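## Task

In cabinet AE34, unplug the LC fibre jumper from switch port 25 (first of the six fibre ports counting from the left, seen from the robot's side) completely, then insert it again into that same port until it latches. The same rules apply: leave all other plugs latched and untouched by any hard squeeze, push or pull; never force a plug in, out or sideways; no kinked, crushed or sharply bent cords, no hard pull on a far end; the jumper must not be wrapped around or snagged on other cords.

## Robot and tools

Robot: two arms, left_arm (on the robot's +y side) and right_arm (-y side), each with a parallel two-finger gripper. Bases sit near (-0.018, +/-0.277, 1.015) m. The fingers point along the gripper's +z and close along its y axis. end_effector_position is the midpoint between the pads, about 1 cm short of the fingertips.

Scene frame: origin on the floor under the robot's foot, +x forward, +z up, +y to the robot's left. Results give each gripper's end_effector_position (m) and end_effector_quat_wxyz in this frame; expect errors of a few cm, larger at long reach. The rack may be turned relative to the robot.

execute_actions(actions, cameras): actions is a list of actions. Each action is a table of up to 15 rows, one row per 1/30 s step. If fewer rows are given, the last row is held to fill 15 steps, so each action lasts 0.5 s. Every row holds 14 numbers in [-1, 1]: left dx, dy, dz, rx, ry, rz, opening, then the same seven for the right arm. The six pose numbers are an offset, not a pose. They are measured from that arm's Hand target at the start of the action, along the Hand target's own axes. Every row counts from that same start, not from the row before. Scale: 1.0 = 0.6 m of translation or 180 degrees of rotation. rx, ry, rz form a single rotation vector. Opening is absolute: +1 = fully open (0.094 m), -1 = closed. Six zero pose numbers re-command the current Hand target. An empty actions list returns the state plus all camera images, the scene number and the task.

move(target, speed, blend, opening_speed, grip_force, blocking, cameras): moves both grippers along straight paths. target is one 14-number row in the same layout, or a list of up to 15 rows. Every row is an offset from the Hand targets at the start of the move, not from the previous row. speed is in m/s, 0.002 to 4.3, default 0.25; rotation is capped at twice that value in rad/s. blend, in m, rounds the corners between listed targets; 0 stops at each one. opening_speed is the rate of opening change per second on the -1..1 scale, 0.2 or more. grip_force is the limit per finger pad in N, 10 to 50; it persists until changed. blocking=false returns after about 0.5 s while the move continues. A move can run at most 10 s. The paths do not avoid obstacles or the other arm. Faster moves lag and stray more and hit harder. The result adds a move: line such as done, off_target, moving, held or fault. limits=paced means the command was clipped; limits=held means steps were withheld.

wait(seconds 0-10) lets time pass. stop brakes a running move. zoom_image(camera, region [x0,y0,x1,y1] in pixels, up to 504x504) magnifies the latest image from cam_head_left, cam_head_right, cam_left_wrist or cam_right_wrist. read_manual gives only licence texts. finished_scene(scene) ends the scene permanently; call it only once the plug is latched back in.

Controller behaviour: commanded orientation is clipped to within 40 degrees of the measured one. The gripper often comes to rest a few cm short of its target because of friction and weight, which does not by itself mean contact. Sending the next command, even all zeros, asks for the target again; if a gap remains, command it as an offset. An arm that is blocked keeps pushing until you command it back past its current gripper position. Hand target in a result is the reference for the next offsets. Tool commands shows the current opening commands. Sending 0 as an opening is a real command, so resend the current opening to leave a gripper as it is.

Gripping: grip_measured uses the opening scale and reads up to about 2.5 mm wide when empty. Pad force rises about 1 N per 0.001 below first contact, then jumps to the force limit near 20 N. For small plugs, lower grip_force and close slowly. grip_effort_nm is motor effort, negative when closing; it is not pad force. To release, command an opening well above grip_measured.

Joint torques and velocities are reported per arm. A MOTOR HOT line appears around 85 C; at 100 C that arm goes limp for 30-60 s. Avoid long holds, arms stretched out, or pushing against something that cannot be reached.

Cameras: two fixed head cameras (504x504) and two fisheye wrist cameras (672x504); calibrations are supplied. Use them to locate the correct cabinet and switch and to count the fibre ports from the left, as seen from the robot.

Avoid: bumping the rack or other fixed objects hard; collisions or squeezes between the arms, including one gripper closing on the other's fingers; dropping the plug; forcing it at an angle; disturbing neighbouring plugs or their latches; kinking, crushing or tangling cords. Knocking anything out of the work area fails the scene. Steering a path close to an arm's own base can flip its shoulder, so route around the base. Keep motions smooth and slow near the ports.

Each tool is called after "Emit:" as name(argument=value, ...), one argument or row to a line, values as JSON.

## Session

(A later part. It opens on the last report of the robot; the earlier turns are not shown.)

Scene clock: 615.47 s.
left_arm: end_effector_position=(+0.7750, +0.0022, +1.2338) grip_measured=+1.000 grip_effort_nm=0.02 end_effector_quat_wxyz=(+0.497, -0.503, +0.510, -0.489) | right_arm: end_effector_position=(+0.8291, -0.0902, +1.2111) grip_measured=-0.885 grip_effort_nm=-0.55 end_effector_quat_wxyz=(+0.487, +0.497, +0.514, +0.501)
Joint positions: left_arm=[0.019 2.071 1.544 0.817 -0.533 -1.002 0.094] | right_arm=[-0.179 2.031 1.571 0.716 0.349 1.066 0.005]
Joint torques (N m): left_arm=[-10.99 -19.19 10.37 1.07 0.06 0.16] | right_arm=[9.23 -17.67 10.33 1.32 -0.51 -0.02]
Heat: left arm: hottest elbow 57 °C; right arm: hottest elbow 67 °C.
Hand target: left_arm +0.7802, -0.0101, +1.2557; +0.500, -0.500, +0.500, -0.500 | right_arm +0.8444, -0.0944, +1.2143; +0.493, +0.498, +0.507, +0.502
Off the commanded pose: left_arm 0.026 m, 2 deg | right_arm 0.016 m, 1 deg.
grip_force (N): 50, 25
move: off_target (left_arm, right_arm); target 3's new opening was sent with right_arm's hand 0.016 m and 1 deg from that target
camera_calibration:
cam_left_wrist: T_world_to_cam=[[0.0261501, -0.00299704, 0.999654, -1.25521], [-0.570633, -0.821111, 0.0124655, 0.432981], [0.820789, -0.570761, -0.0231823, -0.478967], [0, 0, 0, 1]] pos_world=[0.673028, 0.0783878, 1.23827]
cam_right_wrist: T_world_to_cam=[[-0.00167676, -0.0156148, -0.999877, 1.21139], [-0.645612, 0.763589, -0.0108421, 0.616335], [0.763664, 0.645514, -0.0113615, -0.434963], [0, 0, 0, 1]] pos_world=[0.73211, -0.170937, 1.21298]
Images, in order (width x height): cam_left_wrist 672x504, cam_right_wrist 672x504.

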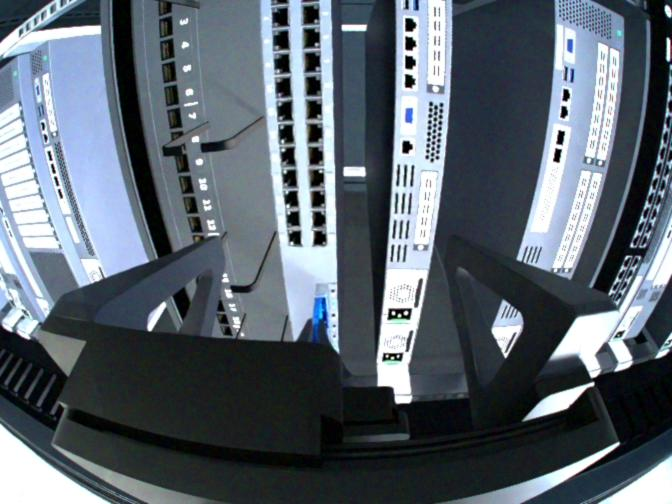

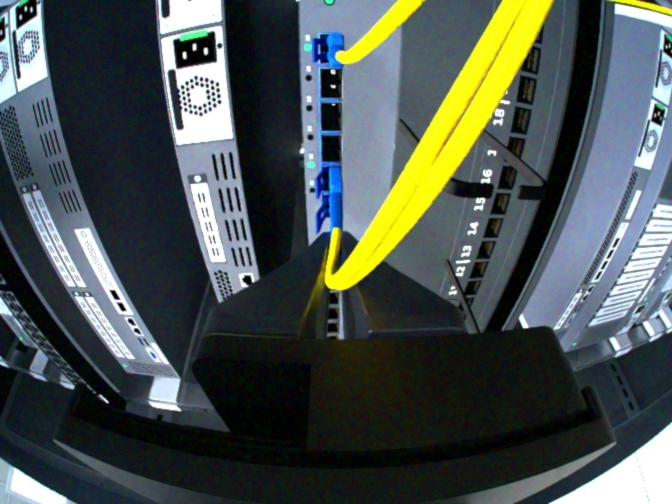

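Emit:
move(
  target=[0,0,0,0,0,0,1,0,0,0.012,0,0,0,-0.95],
  speed=0.03,
)

Emit:
move(
  target=[0,0,0,0,0,0,1,0,-0.002,0.0115,0,0,0,-0.95],
  speed=0.03,
  cameras=["cam_left_wrist","cam_right_wrist"],
)

Emit:
zoom_image(
  camera="cam_right_wrist",
  region=[270, 170, 390, 310],
)

Emit:
zoom_image(
  camera="cam_left_wrist",
  region=[290, 260, 370, 360],
)

Scene clock: 621.47 s.
left_arm: end_effector_position=(+0.7750, +0.0022, +1.2338) grip_measured=+1.000 grip_effort_nm=0.02 end_effector_quat_wxyz=(+0.497, -0.503, +0.510, -0.489) | right_arm: end_effector_position=(+0.8297, -0.0899, +1.2110) grip_measured=-0.885 grip_effort_nm=-0.59 end_effector_quat_wxyz=(+0.487, +0.497, +0.515, +0.501)
Joint positions: left_arm=[0.019 2.071 1.544 0.817 -0.533 -1.002 0.094] | right_arm=[-0.179 2.031 1.574 0.71 0.349 1.066 0.005]
Joint torques (N m): left_arm=[-10.58 -18.9 10.29 1.36 0.12 0.16] | right_arm=[8.76 -16.21 11.81 1.25 -0.66 -0.03]
Heat: left arm: hottest elbow 57 °C; right arm: hottest elbow 67 °C.
Hand target: left_arm +0.7802, -0.0101, +1.2557; +0.500, -0.500, +0.500, -0.500 | right_arm +0.8517, -0.0943, +1.2144; +0.493, +0.498, +0.507, +0.502
Off the commanded pose: left_arm 0.026 m, 2 deg | right_arm 0.023 m, 1 deg.
grip_force (N): 50, 25
move: off_target (left_arm, right_arm)

Scene clock: 622.17 s.
left_arm: end_effector_position=(+0.7750, +0.0022, +1.2338) grip_measured=+1.000 grip_effort_nm=0.02 end_effector_quat_wxyz=(+0.497, -0.503, +0.510, -0.489) | right_arm: end_effector_position=(+0.8312, -0.0885, +1.2106) grip_measured=-0.885 grip_effort_nm=-0.59 end_effector_quat_wxyz=(+0.486, +0.496, +0.516, +0.501)
Joint positions: left_arm=[0.019 2.071 1.544 0.817 -0.533 -1.002 0.094] | right_arm=[-0.179 2.035 1.58 0.706 0.346 1.066 0.005]
Joint torques (N m): left_arm=[-11.22 -20.25 10.25 1.26 0.12 0.15] | right_arm=[8.47 -16.15 12.86 1.03 -0.7 0]
Heat: left arm: hottest elbow 57 °C; right arm: hottest elbow 67 °C.
Hand target: left_arm +0.7802, -0.0101, +1.2557; +0.500, -0.500, +0.500, -0.500 | right_arm +0.8585, -0.0942, +1.2131; +0.493, +0.498, +0.507, +0.502
Off the commanded pose: left_arm 0.026 m, 2 deg | right_arm 0.028 m, 1 deg.
grip_force (N): 50, 25
move: off_target (left_arm, right_arm)
camera_calibration:
cam_left_wrist: T_world_to_cam=[[0.0261501, -0.00299704, 0.999654, -1.25521], [-0.570633, -0.821111, 0.0124655, 0.432981], [0.820789, -0.570761, -0.0231823, -0.478967], [0, 0, 0, 1]] pos_world=[0.673028, 0.0783878, 1.23827]
cam_right_wrist: T_world_to_cam=[[-0.00490036, -0.0175698, -0.999834, 1.2133], [-0.649436, 0.760348, -0.0101784, 0.618413], [0.760401, 0.649278, -0.0151364, -0.4301], [0, 0, 0, 1]] pos_world=[0.734614, -0.169637, 1.21288]
Images, in order (width x height): cam_left_wrist 672x504, cam_right_wrist 672x504.

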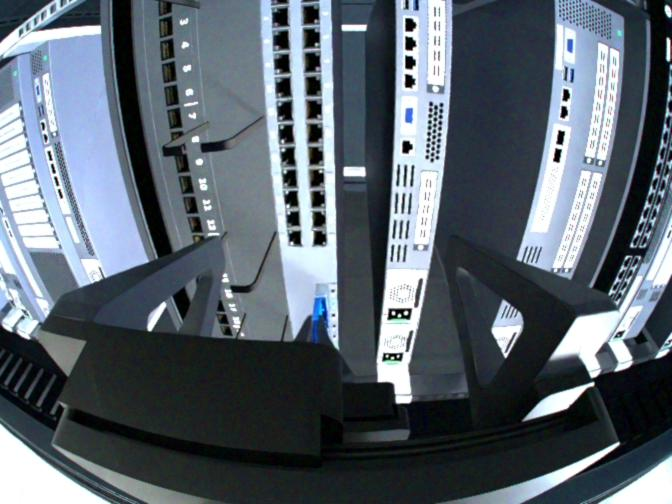

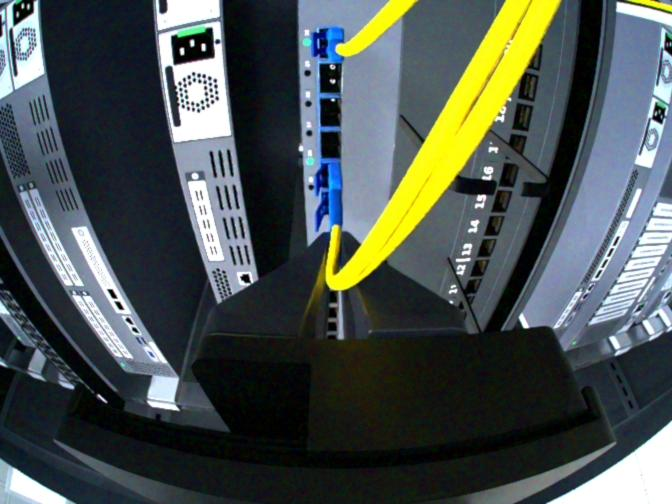

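Scaled by 3.600 from the camera's 672x504 image, which has a finer 960x720 frame.

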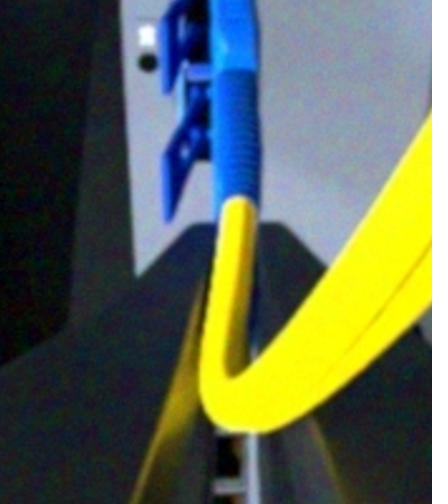

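Scaled by 5.040 from the camera's 672x504 image, which has a finer 960x720 frame.

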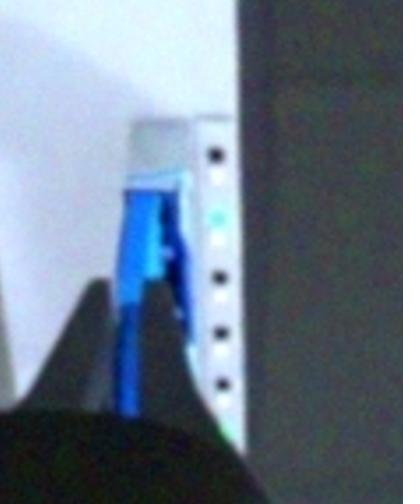

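Emit:
move(
  target=[0,0,0,0,0,0,1,-0.003,0,0.011,-0.002,0,0,-0.95],
  speed=0.03,
)

Emit:
move(
  target=[0,0,0,0,0,0,1,-0.001,0,0.01,0,0,0,-0.95],
  speed=0.03,
  cameras=["cam_left_wrist","cam_right_wrist"],
)

Emit:
zoom_image(
  camera="cam_right_wrist",
  region=[270, 170, 390, 310],
)

Emit:
zoom_image(
  camera="cam_left_wrist",
  region=[290, 260, 370, 360],
)

Scene clock: 628.27 s.
left_arm: end_effector_position=(+0.7750, +0.0022, +1.2338) grip_measured=+1.000 grip_effort_nm=0.02 end_effector_quat_wxyz=(+0.497, -0.503, +0.510, -0.489) | right_arm: end_effector_position=(+0.8314, -0.0884, +1.2107) grip_measured=-0.885 grip_effort_nm=-0.59 end_effector_quat_wxyz=(+0.486, +0.496, +0.516, +0.501)
Joint positions: left_arm=[0.019 2.071 1.544 0.817 -0.533 -1.002 0.094] | right_arm=[-0.179 2.036 1.581 0.705 0.346 1.066 0.005]
Joint torques (N m): left_arm=[-9.99 -19.08 10.4 1.02 0.08 0.15] | right_arm=[7.77 -15.74 13.91 1.11 -1.12 -0.03]
Heat: left arm: hottest elbow 57 °C; right arm: hottest elbow 66 °C.
Hand target: left_arm +0.7802, -0.0101, +1.2557; +0.500, -0.500, +0.500, -0.500 | right_arm +0.8651, -0.0958, +1.2129; +0.495, +0.496, +0.505, +0.503
Off the commanded pose: left_arm 0.026 m, 2 deg | right_arm 0.035 m, 2 deg.
grip_force (N): 50, 25
move: off_target (left_arm, right_arm)

Scene clock: 629.03 s.
left_arm: end_effector_position=(+0.7750, +0.0022, +1.2338) grip_measured=+1.000 grip_effort_nm=0.02 end_effector_quat_wxyz=(+0.497, -0.503, +0.510, -0.489) | right_arm: end_effector_position=(+0.8329, -0.0879, +1.2110) grip_measured=-0.885 grip_effort_nm=-0.59 end_effector_quat_wxyz=(+0.485, +0.496, +0.517, +0.501)
Joint positions: left_arm=[0.019 2.071 1.544 0.817 -0.533 -1.002 0.094] | right_arm=[-0.179 2.038 1.588 0.699 0.346 1.066 0.005]
Joint torques (N m): left_arm=[-10.87 -19.66 10.4 1.26 0.09 0.14] | right_arm=[6.95 -15.03 14.75 0.83 -1.23 0.01]
Heat: left arm: hottest elbow 57 °C; right arm: hottest elbow 66 °C.
Hand target: left_arm +0.7802, -0.0101, +1.2557; +0.500, -0.500, +0.500, -0.500 | right_arm +0.8712, -0.0964, +1.2131; +0.495, +0.496, +0.505, +0.503
Off the commanded pose: left_arm 0.026 m, 2 deg | right_arm 0.039 m, 2 deg.
grip_force (N): 50, 25
move: off_target (left_arm, right_arm)
camera_calibration:
cam_left_wrist: T_world_to_cam=[[0.0261501, -0.00299704, 0.999654, -1.25521], [-0.570633, -0.821111, 0.0124655, 0.432981], [0.820789, -0.570761, -0.0231823, -0.478967], [0, 0, 0, 1]] pos_world=[0.673028, 0.0783878, 1.23827]
cam_right_wrist: T_world_to_cam=[[-0.00653849, -0.018373, -0.99981, 1.21496], [-0.650526, 0.759422, -0.00970126, 0.619341], [0.759456, 0.650339, -0.0169176, -0.428824], [0, 0, 0, 1]] pos_world=[0.736514, -0.169137, 1.21348]
Images, in order (width x height): cam_left_wrist 672x504, cam_right_wrist 672x504.

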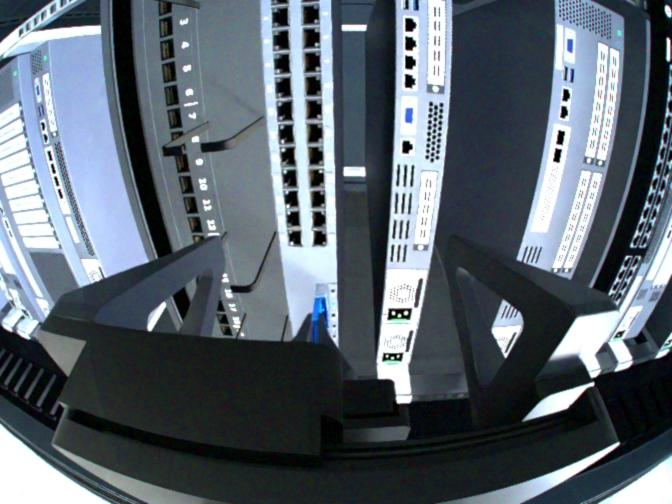

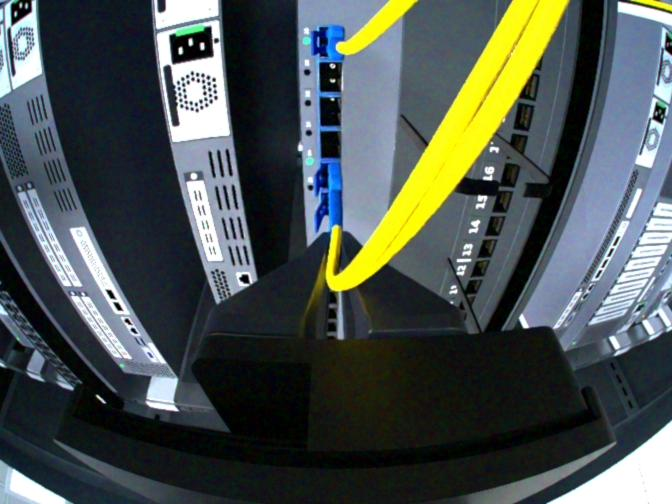

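Scaled by 3.600 from the camera's 672x504 image, which has a finer 960x720 frame.

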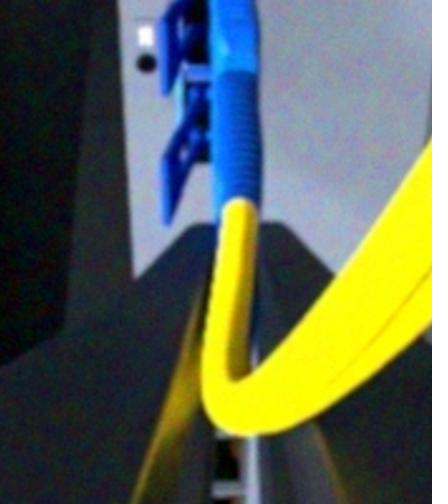

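Scaled by 5.040 from the camera's 672x504 image, which has a finer 960x720 frame.

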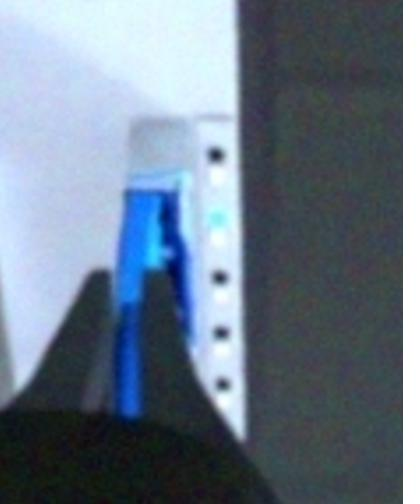

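Emit:
move(
  target=[
    [0,0,0,0,0,0,1,0,0.007,-0.022,0,0,0,-0.95],
    [0,0,0,0,0,0,1,-0.001,0.008,0.003,0,0,0,-0.95],
  ],
  speed=0.03,
  cameras=["cam_left_wrist","cam_right_wrist"],
)

Emit:
zoom_image(
  camera="cam_right_wrist",
  region=[270, 170, 390, 310],
)

Emit:
zoom_image(
  camera="cam_left_wrist",
  region=[290, 260, 370, 360],
)

Scene clock: 639.00 s.
left_arm: end_effector_position=(+0.7750, +0.0022, +1.2338) grip_measured=+1.000 grip_effort_nm=0.02 end_effector_quat_wxyz=(+0.497, -0.503, +0.510, -0.489) | right_arm: end_effector_position=(+0.8340, -0.0877, +1.2108) grip_measured=-0.885 grip_effort_nm=-0.59 end_effector_quat_wxyz=(+0.484, +0.497, +0.520, +0.499)
Joint positions: left_arm=[0.019 2.071 1.544 0.817 -0.533 -1.002 0.094] | right_arm=[-0.179 2.038 1.593 0.687 0.348 1.066 0.005]
Joint torques (N m): left_arm=[-10.81 -19.43 10.43 1.39 0.1 0.17] | right_arm=[7.59 -15.85 14.97 0.62 -1.23 0]
Heat: left arm: hottest elbow 57 °C; right arm: hottest elbow 71 °C.
Hand target: left_arm +0.7802, -0.0101, +1.2557; +0.500, -0.500, +0.500, -0.500 | right_arm +0.8730, -0.0969, +1.2178; +0.495, +0.497, +0.505, +0.503
Off the commanded pose: left_arm 0.026 m, 2 deg | right_arm 0.041 m, 2 deg.
grip_force (N): 50, 25
move: off_target (left_arm, right_arm)
camera_calibration:
cam_left_wrist: T_world_to_cam=[[0.0261501, -0.00299704, 0.999654, -1.25521], [-0.570633, -0.821111, 0.0124655, 0.432981], [0.820789, -0.570761, -0.0231823, -0.478967], [0, 0, 0, 1]] pos_world=[0.673028, 0.0783878, 1.23827]
cam_right_wrist: T_world_to_cam=[[-0.0130151, -0.0209533, -0.999696, 1.21977], [-0.651716, 0.758427, -0.00741169, 0.617992], [0.758351, 0.651421, -0.0235266, -0.420626], [0, 0, 0, 1]] pos_world=[0.737613, -0.169138, 1.21409]
Images, in order (width x height): cam_left_wrist 672x504, cam_right_wrist 672x504.

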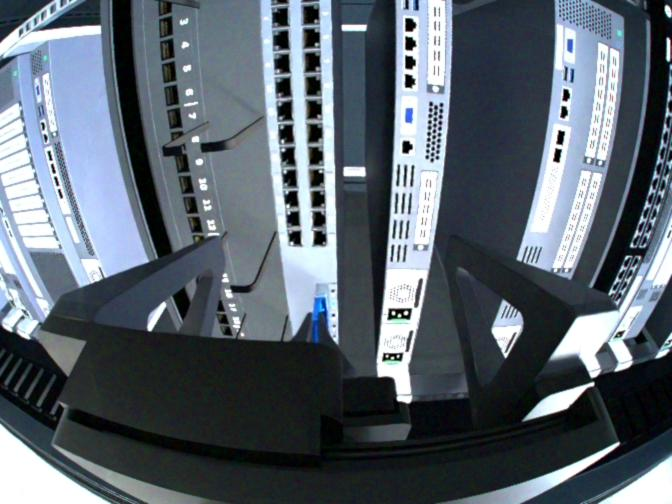

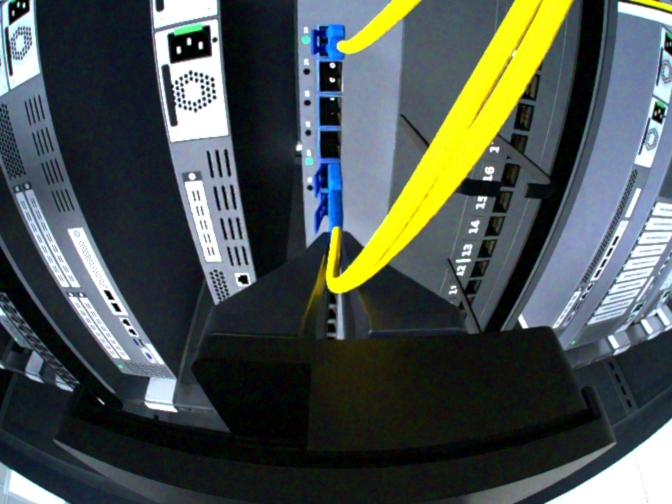

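Scaled by 3.600 from the camera's 672x504 image, which has a finer 960x720 frame.

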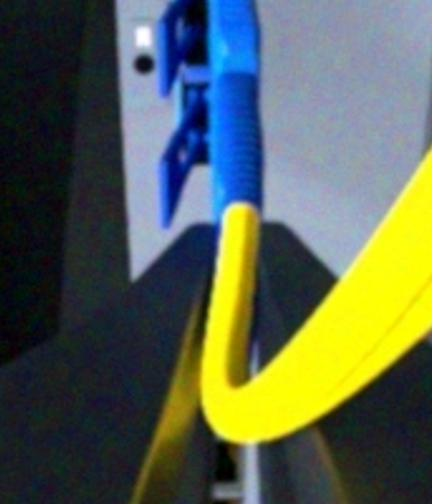

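Scaled by 5.040 from the camera's 672x504 image, which has a finer 960x720 frame.

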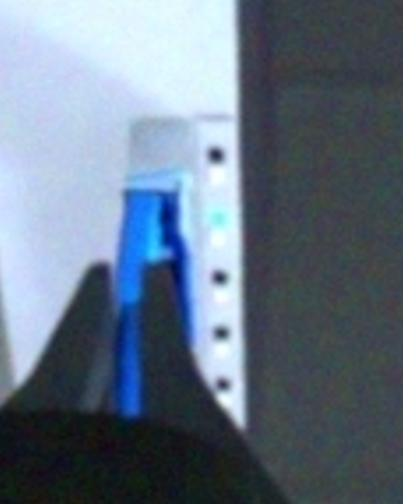

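Emit:
move(
  target=[0,0,0,0,0,0,1,-0.002,0.003,0.012,-0.006,0,0,-0.95],
  speed=0.03,
)

Emit:
move(
  target=[0,0,0,0,0,0,1,-0.001,0.001,0.01,-0.003,0,0,-0.95],
  speed=0.03,
  cameras=["cam_left_wrist","cam_right_wrist"],
)

Emit:
zoom_image(
  camera="cam_right_wrist",
  region=[270, 170, 390, 310],
)

Emit:
zoom_image(
  camera="cam_left_wrist",
  region=[290, 260, 370, 360],
)

Scene clock: 645.00 s.
left_arm: end_effector_position=(+0.7750, +0.0022, +1.2338) grip_measured=+1.000 grip_effort_nm=0.02 end_effector_quat_wxyz=(+0.497, -0.503, +0.510, -0.489) | right_arm: end_effector_position=(+0.8372, -0.0863, +1.2111) grip_measured=-0.885 grip_effort_nm=-0.59 end_effector_quat_wxyz=(+0.484, +0.495, +0.518, +0.502)
Joint positions: left_arm=[0.019 2.071 1.544 0.817 -0.533 -1.002 0.094] | right_arm=[-0.18 2.047 1.606 0.687 0.341 1.066 0.005]
Joint torques (N m): left_arm=[-10.29 -19.84 10.45 1.24 0.12 0.08] | right_arm=[7.77 -15.03 15.61 1.21 -1.61 -0.02]
Heat: left arm: hottest elbow 57 °C; right arm: hottest elbow 71 °C.
Hand target: left_arm +0.7802, -0.0101, +1.2557; +0.500, -0.500, +0.500, -0.500 | right_arm +0.8802, -0.0979, +1.2197; +0.500, +0.492, +0.501, +0.508
Off the commanded pose: left_arm 0.026 m, 2 deg | right_arm 0.045 m, 3 deg.
grip_force (N): 50, 25
move: off_target (left_arm, right_arm)

Scene clock: 645.80 s.
left_arm: end_effector_position=(+0.7750, +0.0022, +1.2338) grip_measured=+1.000 grip_effort_nm=0.02 end_effector_quat_wxyz=(+0.497, -0.503, +0.510, -0.489) | right_arm: end_effector_position=(+0.8399, -0.0856, +1.2110) grip_measured=-0.885 grip_effort_nm=-0.59 end_effector_quat_wxyz=(+0.485, +0.493, +0.517, +0.503)
Joint positions: left_arm=[0.019 2.071 1.544 0.817 -0.533 -1.002 0.094] | right_arm=[-0.182 2.054 1.617 0.687 0.336 1.066 0.005]
Joint torques (N m): left_arm=[-10.75 -19.49 10.33 1.33 0.15 0.17] | right_arm=[6.59 -14.92 16.01 1.28 -1.79 -0.07]
Heat: left arm: hottest elbow 57 °C; right arm: hottest elbow 72 °C.
Hand target: left_arm +0.7802, -0.0101, +1.2557; +0.500, -0.500, +0.500, -0.500 | right_arm +0.8862, -0.0985, +1.2202; +0.502, +0.489, +0.498, +0.510
Off the commanded pose: left_arm 0.026 m, 2 deg | right_arm 0.049 m, 3 deg.
grip_force (N): 50, 25
move: off_target (left_arm, right_arm)
camera_calibration:
cam_left_wrist: T_world_to_cam=[[0.0261501, -0.00299704, 0.999654, -1.25521], [-0.570633, -0.821111, 0.0124655, 0.432981], [0.820789, -0.570761, -0.0231823, -0.478967], [0, 0, 0, 1]] pos_world=[0.673028, 0.0783878, 1.23827]
cam_right_wrist: T_world_to_cam=[[-0.00201849, -0.0183475, -0.99983, 1.21131], [-0.654625, 0.755849, -0.0125487, 0.62877], [0.755951, 0.654488, -0.0135364, -0.436363], [0, 0, 0, 1]] pos_world=[0.743923, -0.167437, 1.21309]
Images, in order (width x height): cam_left_wrist 672x504, cam_right_wrist 672x504.

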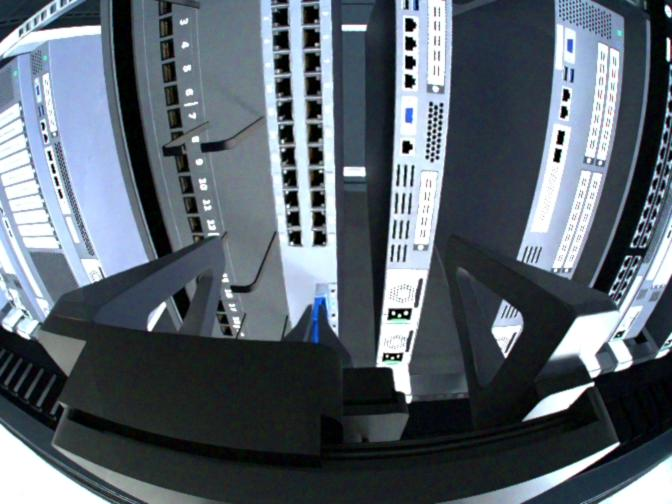

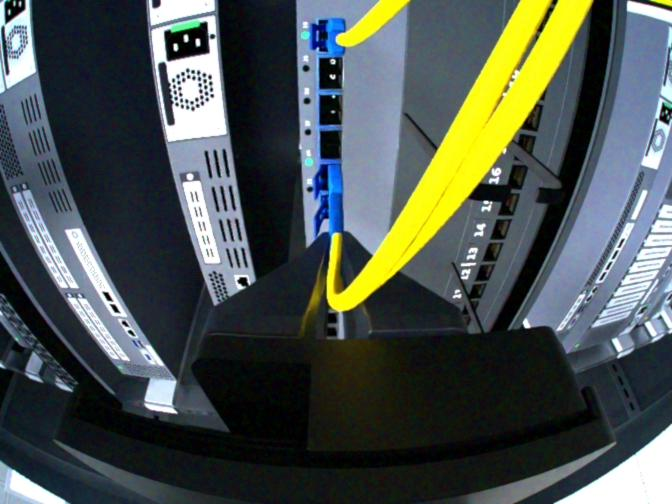

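Scaled by 3.600 from the camera's 672x504 image, which has a finer 960x720 frame.

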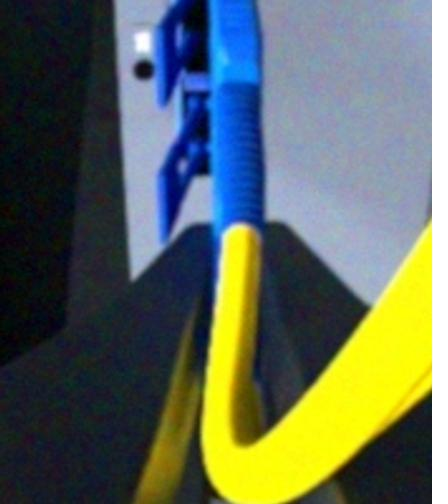

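Scaled by 5.040 from the camera's 672x504 image, which has a finer 960x720 frame.

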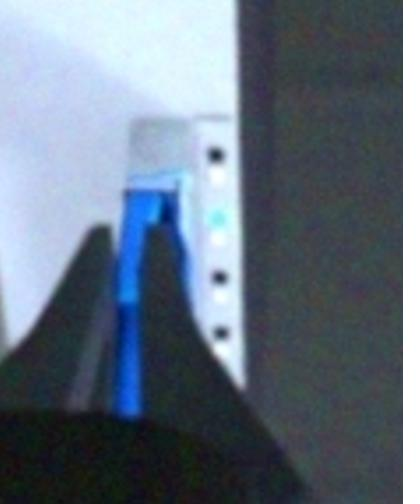

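Emit:
move(
  target=[
    [0,0,0,0,0,0,1,0.003,-0.004,-0.045,0.003,0,0,-0.95],
    [0,0,0,0,0,0,1,0.003,-0.004,-0.045,0.003,0,0,-0.8],
    [0,0,0,0,0,0,1,0.003,-0.004,-0.045,0.003,0,0,-0.96],
  ],
  speed=0.04,
  grip_force=[50,42],
  cameras=["cam_left_wrist","cam_right_wrist"],
)

Emit:
zoom_image(
  camera="cam_right_wrist",
  region=[270, 170, 390, 310],
)

Emit:
zoom_image(
  camera="cam_left_wrist",
  region=[290, 260, 370, 360],
)

Scene clock: 657.53 s.
left_arm: end_effector_position=(+0.7750, +0.0022, +1.2338) grip_measured=+1.000 grip_effort_nm=0.02 end_effector_quat_wxyz=(+0.497, -0.503, +0.510, -0.489) | right_arm: end_effector_position=(+0.8440, -0.0897, +1.2104) grip_measured=-0.884 grip_effort_nm=-0.90 end_effector_quat_wxyz=(+0.487, +0.491, +0.515, +0.506)
Joint positions: left_arm=[0.019 2.071 1.544 0.817 -0.533 -1.002 0.094] | right_arm=[-0.19 2.059 1.625 0.691 0.322 1.066 0.005]
Joint torques (N m): left_arm=[-10.23 -19.08 10.36 1.2 0.1 0.15] | right_arm=[9.05 -17.9 10.54 2.4 -0.44 -0.04]
Heat: left arm: hottest elbow 57 °C; right arm: hottest elbow 78 °C.
Hand target: left_arm +0.7802, -0.0101, +1.2557; +0.500, -0.500, +0.500, -0.500 | right_arm +0.8593, -0.0972, +1.2173; +0.500, +0.492, +0.500, +0.508
Off the commanded pose: left_arm 0.026 m, 2 deg | right_arm 0.018 m, 2 deg.
grip_force (N): 50, 42
move: off_target (left_arm, right_arm); target 2's new opening was sent with right_arm's hand 0.023 m and 2 deg from that target; target 3's new opening was sent with right_arm's hand 0.019 m and 2 deg from that target
camera_calibration:
cam_left_wrist: T_world_to_cam=[[0.0261501, -0.00299704, 0.999654, -1.25521], [-0.570633, -0.821111, 0.0124655, 0.432981], [0.820789, -0.570761, -0.0231823, -0.478967], [0, 0, 0, 1]] pos_world=[0.673028, 0.0783878, 1.23827]
cam_right_wrist: T_world_to_cam=[[0.00747752, -0.017585, -0.999817, 1.20265], [-0.65508, 0.75534, -0.0181843, 0.641693], [0.755522, 0.655097, -0.0058715, -0.445601], [0, 0, 0, 1]] pos_world=[0.748029, -0.171636, 1.21149]
Images, in order (width x height): cam_left_wrist 672x504, cam_right_wrist 672x504.

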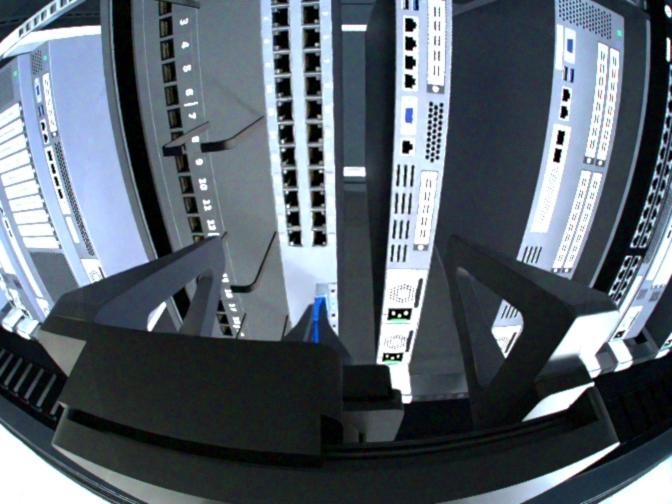

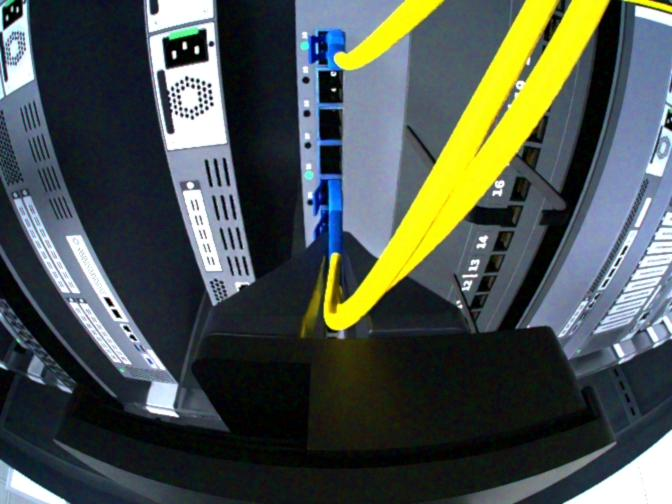

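Scaled by 3.600 from the camera's 672x504 image, which has a finer 960x720 frame.

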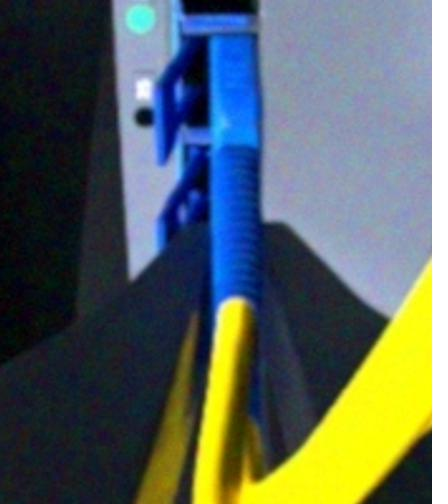

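Scaled by 5.040 from the camera's 672x504 image, which has a finer 960x720 frame.

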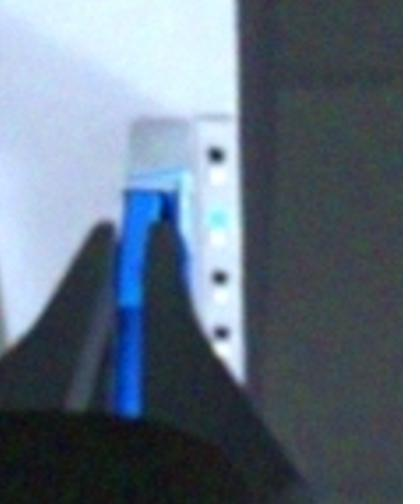

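Emit:
move(
  target=[0,0,0,0,0,0,1,0,0.002,0.012,0,0,0,-0.96],
  speed=0.03,
)

Emit:
move(
  target=[0,0,0,0,0,0,1,0,0.002,0.012,0,0,0,-0.96],
  speed=0.03,
  cameras=["cam_left_wrist","cam_right_wrist"],
)

Emit:
zoom_image(
  camera="cam_right_wrist",
  region=[270, 170, 390, 310],
)

Emit:
zoom_image(
  camera="cam_left_wrist",
  region=[290, 260, 370, 360],
)

Scene clock: 663.07 s.
left_arm: end_effector_position=(+0.7750, +0.0022, +1.2338) grip_measured=+1.000 grip_effort_nm=0.02 end_effector_quat_wxyz=(+0.497, -0.503, +0.510, -0.489) | right_arm: end_effector_position=(+0.8444, -0.0897, +1.2106) grip_measured=-0.884 grip_effort_nm=-0.90 end_effector_quat_wxyz=(+0.487, +0.491, +0.515, +0.506)
Joint positions: left_arm=[0.019 2.071 1.544 0.817 -0.533 -1.002 0.094] | right_arm=[-0.19 2.06 1.627 0.691 0.322 1.066 0.005]
Joint torques (N m): left_arm=[-10.46 -19.78 10.4 1.25 0.14 0.17] | right_arm=[9.17 -17.14 12.05 1.77 -0.54 -0.06]
Heat: left arm: hottest elbow 57 °C; right arm: hottest elbow 75 °C.
Hand target: left_arm +0.7802, -0.0101, +1.2557; +0.500, -0.500, +0.500, -0.500 | right_arm +0.8665, -0.0970, +1.2184; +0.500, +0.492, +0.501, +0.508
Off the commanded pose: left_arm 0.026 m, 2 deg | right_arm 0.025 m, 2 deg.
grip_force (N): 50, 42
move: off_target (left_arm, right_arm)

Scene clock: 663.77 s.
left_arm: end_effector_position=(+0.7750, +0.0022, +1.2338) grip_measured=+1.000 grip_effort_nm=0.02 end_effector_quat_wxyz=(+0.497, -0.503, +0.510, -0.489) | right_arm: end_effector_position=(+0.8461, -0.0897, +1.2104) grip_measured=-0.884 grip_effort_nm=-0.90 end_effector_quat_wxyz=(+0.488, +0.492, +0.513, +0.506)
Joint positions: left_arm=[0.019 2.071 1.544 0.817 -0.533 -1.002 0.094] | right_arm=[-0.19 2.065 1.635 0.691 0.326 1.066 0.005]
Joint torques (N m): left_arm=[-10.46 -19.72 10.55 1.13 0.12 0.19] | right_arm=[8.64 -16.67 13.23 1.18 -0.76 -0.02]
Heat: left arm: hottest elbow 57 °C; right arm: hottest elbow 75 °C.
Hand target: left_arm +0.7802, -0.0101, +1.2557; +0.500, -0.500, +0.500, -0.500 | right_arm +0.8736, -0.0968, +1.2196; +0.500, +0.492, +0.501, +0.508
Off the commanded pose: left_arm 0.026 m, 2 deg | right_arm 0.030 m, 2 deg.
grip_force (N): 50, 42
move: off_target (left_arm, right_arm)
camera_calibration:
cam_left_wrist: T_world_to_cam=[[0.0261501, -0.00299704, 0.999654, -1.25521], [-0.570633, -0.821111, 0.0124655, 0.432981], [0.820789, -0.570761, -0.0231823, -0.478967], [0, 0, 0, 1]] pos_world=[0.673028, 0.0783878, 1.23827]
cam_right_wrist: T_world_to_cam=[[0.00838496, -0.016458, -0.999829, 1.20198], [-0.651348, 0.758567, -0.0179491, 0.639815], [0.758733, 0.651388, -0.00435934, -0.452148], [0, 0, 0, 1]] pos_world=[0.749724, -0.171036, 1.21128]
Images, in order (width x height): cam_left_wrist 672x504, cam_right_wrist 672x504.

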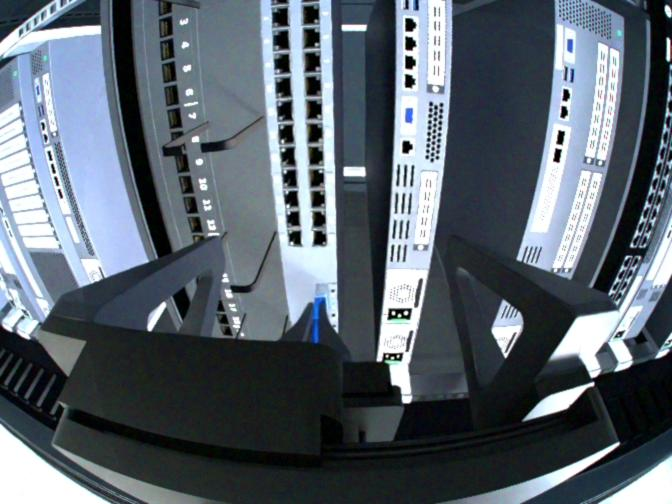

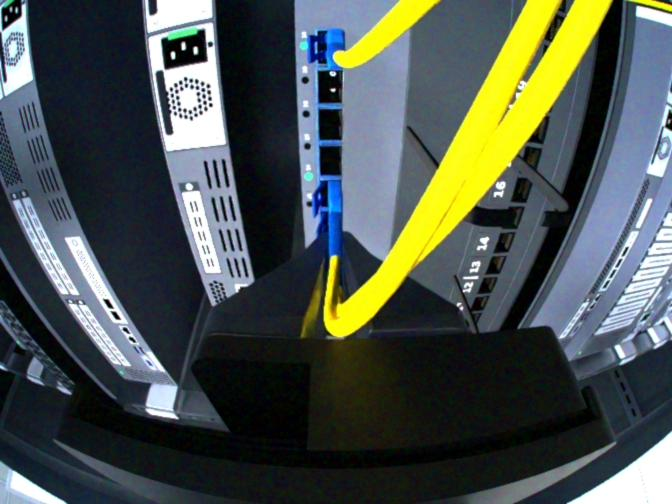

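Scaled by 3.600 from the camera's 672x504 image, which has a finer 960x720 frame.

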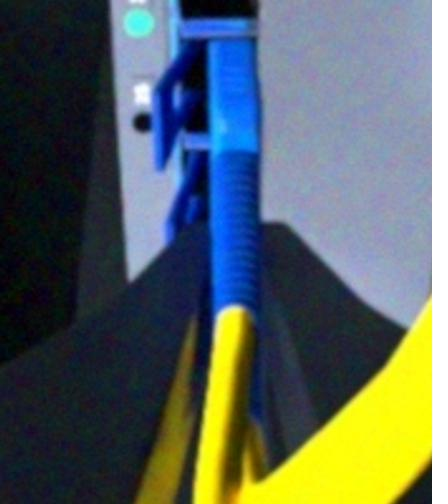

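Scaled by 5.040 from the camera's 672x504 image, which has a finer 960x720 frame.

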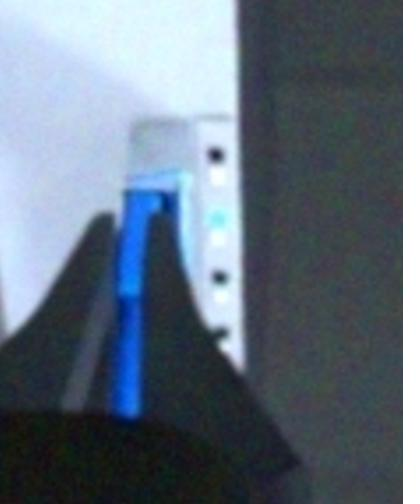

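Emit:
move(
  target=[0,0,0,0,0,0,1,0,0.003,0.018,-0.004,0,0,-0.96],
  speed=0.03,
  cameras=["cam_left_wrist","cam_right_wrist"],
)

Emit:
zoom_image(
  camera="cam_right_wrist",
  region=[270, 170, 390, 310],
)

Emit:
zoom_image(
  camera="cam_left_wrist",
  region=[290, 260, 370, 360],
)

Scene clock: 682.57 s.
left_arm: end_effector_position=(+0.7750, +0.0022, +1.2338) grip_measured=+1.000 grip_effort_nm=0.02 end_effector_quat_wxyz=(+0.497, -0.503, +0.510, -0.489) | right_arm: end_effector_position=(+0.8468, -0.0895, +1.2103) grip_measured=-0.884 grip_effort_nm=-0.90 end_effector_quat_wxyz=(+0.489, +0.493, +0.513, +0.505)
Joint positions: left_arm=[0.019 2.071 1.544 0.817 -0.533 -1.002 0.094] | right_arm=[-0.19 2.067 1.638 0.691 0.327 1.066 0.005]
Joint torques (N m): left_arm=[-10.34 -19.25 10.44 1.26 0.11 0.16] | right_arm=[8.18 -15.68 15.17 1.09 -1.28 -0.06]
Heat: left arm: hottest elbow 57 °C; right arm: hottest elbow 79 °C.
Hand target: left_arm +0.7802, -0.0101, +1.2557; +0.500, -0.500, +0.500, -0.500 | right_arm +0.8844, -0.0968, +1.2218; +0.503, +0.489, +0.497, +0.511
Off the commanded pose: left_arm 0.026 m, 2 deg | right_arm 0.040 m, 3 deg.
grip_force (N): 50, 42
move: off_target (left_arm, right_arm)
camera_calibration:
cam_left_wrist: T_world_to_cam=[[0.0261501, -0.00299704, 0.999654, -1.25521], [-0.570633, -0.821111, 0.0124655, 0.432981], [0.820789, -0.570761, -0.0231823, -0.478967], [0, 0, 0, 1]] pos_world=[0.673028, 0.0783878, 1.23827]
cam_right_wrist: T_world_to_cam=[[0.00875311, -0.0161619, -0.999831, 1.20165], [-0.650203, 0.759548, -0.0179701, 0.639385], [0.75971, 0.65025, -0.0038601, -0.454266], [0, 0, 0, 1]] pos_world=[0.750322, -0.170836, 1.21118]
Images, in order (width x height): cam_left_wrist 672x504, cam_right_wrist 672x504.

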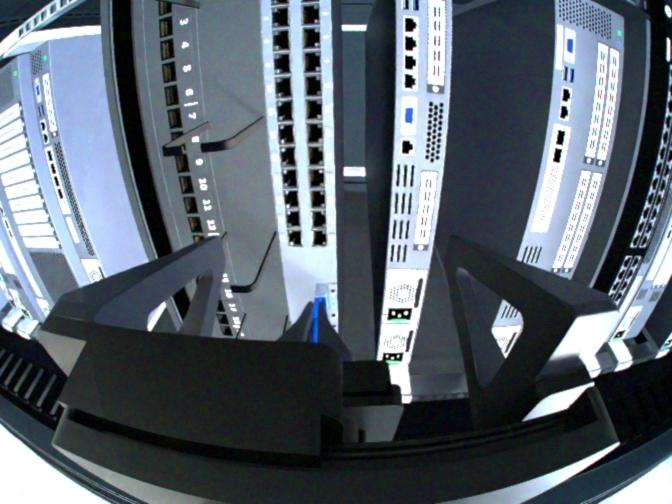

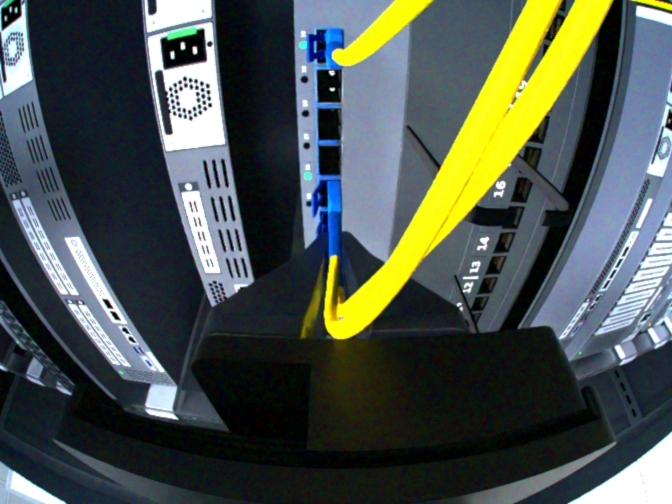

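Scaled by 3.600 from the camera's 672x504 image, which has a finer 960x720 frame.

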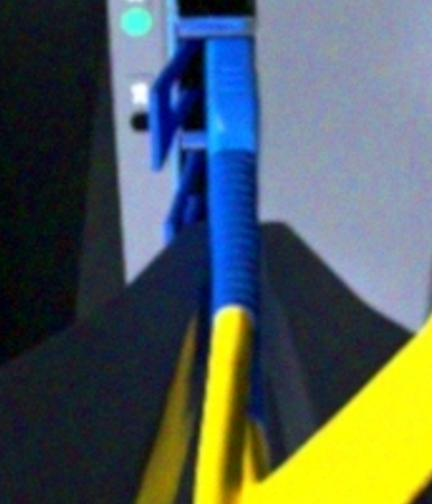

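Scaled by 5.040 from the camera's 672x504 image, which has a finer 960x720 frame.

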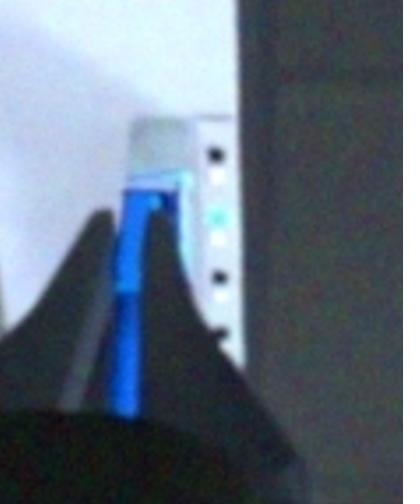

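Emit:
move(
  target=[0,0,0,0,0,0,1,0,0.002,0.012,-0.003,0,0,-0.96],
  speed=0.03,
  cameras=["cam_left_wrist","cam_right_wrist"],
)

Emit:
zoom_image(
  camera="cam_right_wrist",
  region=[270, 170, 390, 310],
)

Emit:
zoom_image(
  camera="cam_left_wrist",
  region=[290, 260, 370, 360],
)

Scene clock: 690.97 s.
left_arm: end_effector_position=(+0.7750, +0.0022, +1.2338) grip_measured=+1.000 grip_effort_nm=0.02 end_effector_quat_wxyz=(+0.497, -0.503, +0.510, -0.489) | right_arm: end_effector_position=(+0.8470, -0.0893, +1.2101) grip_measured=-0.884 grip_effort_nm=-0.90 end_effector_quat_wxyz=(+0.489, +0.493, +0.513, +0.505)
Joint positions: left_arm=[0.019 2.071 1.544 0.817 -0.533 -1.002 0.094] | right_arm=[-0.19 2.068 1.639 0.691 0.327 1.066 0.005]
Joint torques (N m): left_arm=[-10.75 -19.49 10.36 1.39 0.03 0.14] | right_arm=[8.18 -15.15 16.5 0.99 -1.65 -0.09]
Heat: left arm: hottest elbow 57 °C; right arm: hottest elbow 79 °C.
Hand target: left_arm +0.7802, -0.0101, +1.2557; +0.500, -0.500, +0.500, -0.500 | right_arm +0.8915, -0.0965, +1.2229; +0.505, +0.486, +0.495, +0.513
Off the commanded pose: left_arm 0.026 m, 2 deg | right_arm 0.047 m, 3 deg.
grip_force (N): 50, 42
move: off_target (left_arm, right_arm)
camera_calibration:
cam_left_wrist: T_world_to_cam=[[0.0261501, -0.00299704, 0.999654, -1.25521], [-0.570633, -0.821111, 0.0124655, 0.432981], [0.820789, -0.570761, -0.0231823, -0.478967], [0, 0, 0, 1]] pos_world=[0.673028, 0.0783878, 1.23827]
cam_right_wrist: T_world_to_cam=[[0.00875311, -0.0161619, -0.999831, 1.20135], [-0.650203, 0.759548, -0.0179701, 0.639282], [0.75971, 0.65025, -0.0038601, -0.454614], [0, 0, 0, 1]] pos_world=[0.750522, -0.170536, 1.21088]
Images, in order (width x height): cam_left_wrist 672x504, cam_right_wrist 672x504.

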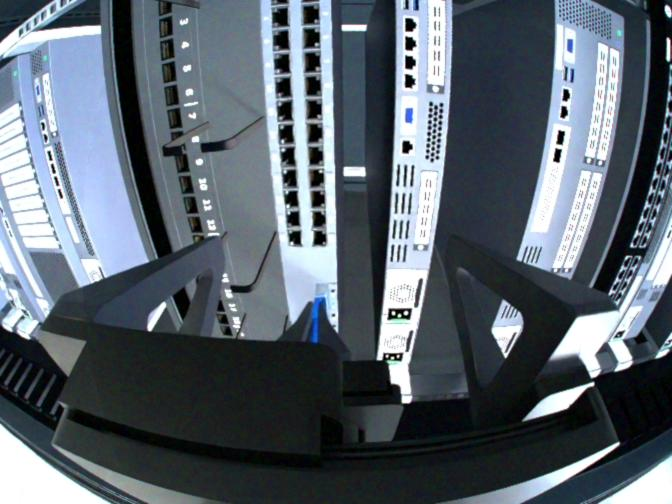

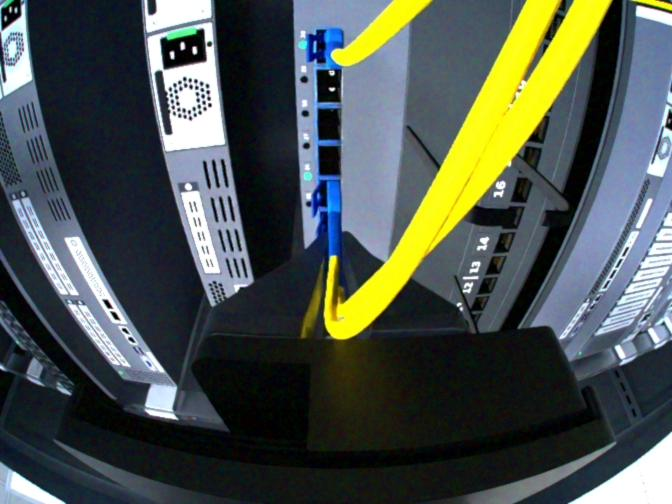

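Scaled by 3.600 from the camera's 672x504 image, which has a finer 960x720 frame.

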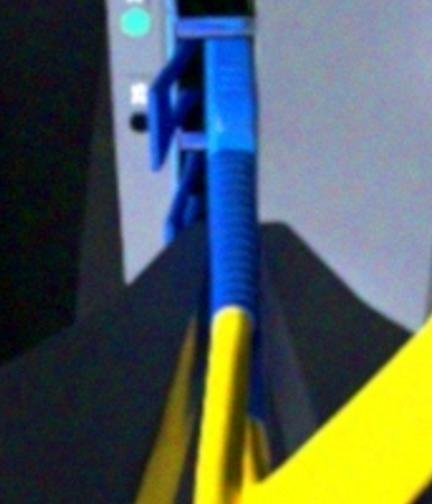

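Scaled by 5.040 from the camera's 672x504 image, which has a finer 960x720 frame.

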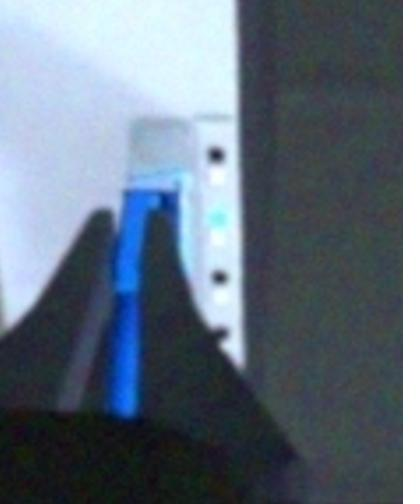

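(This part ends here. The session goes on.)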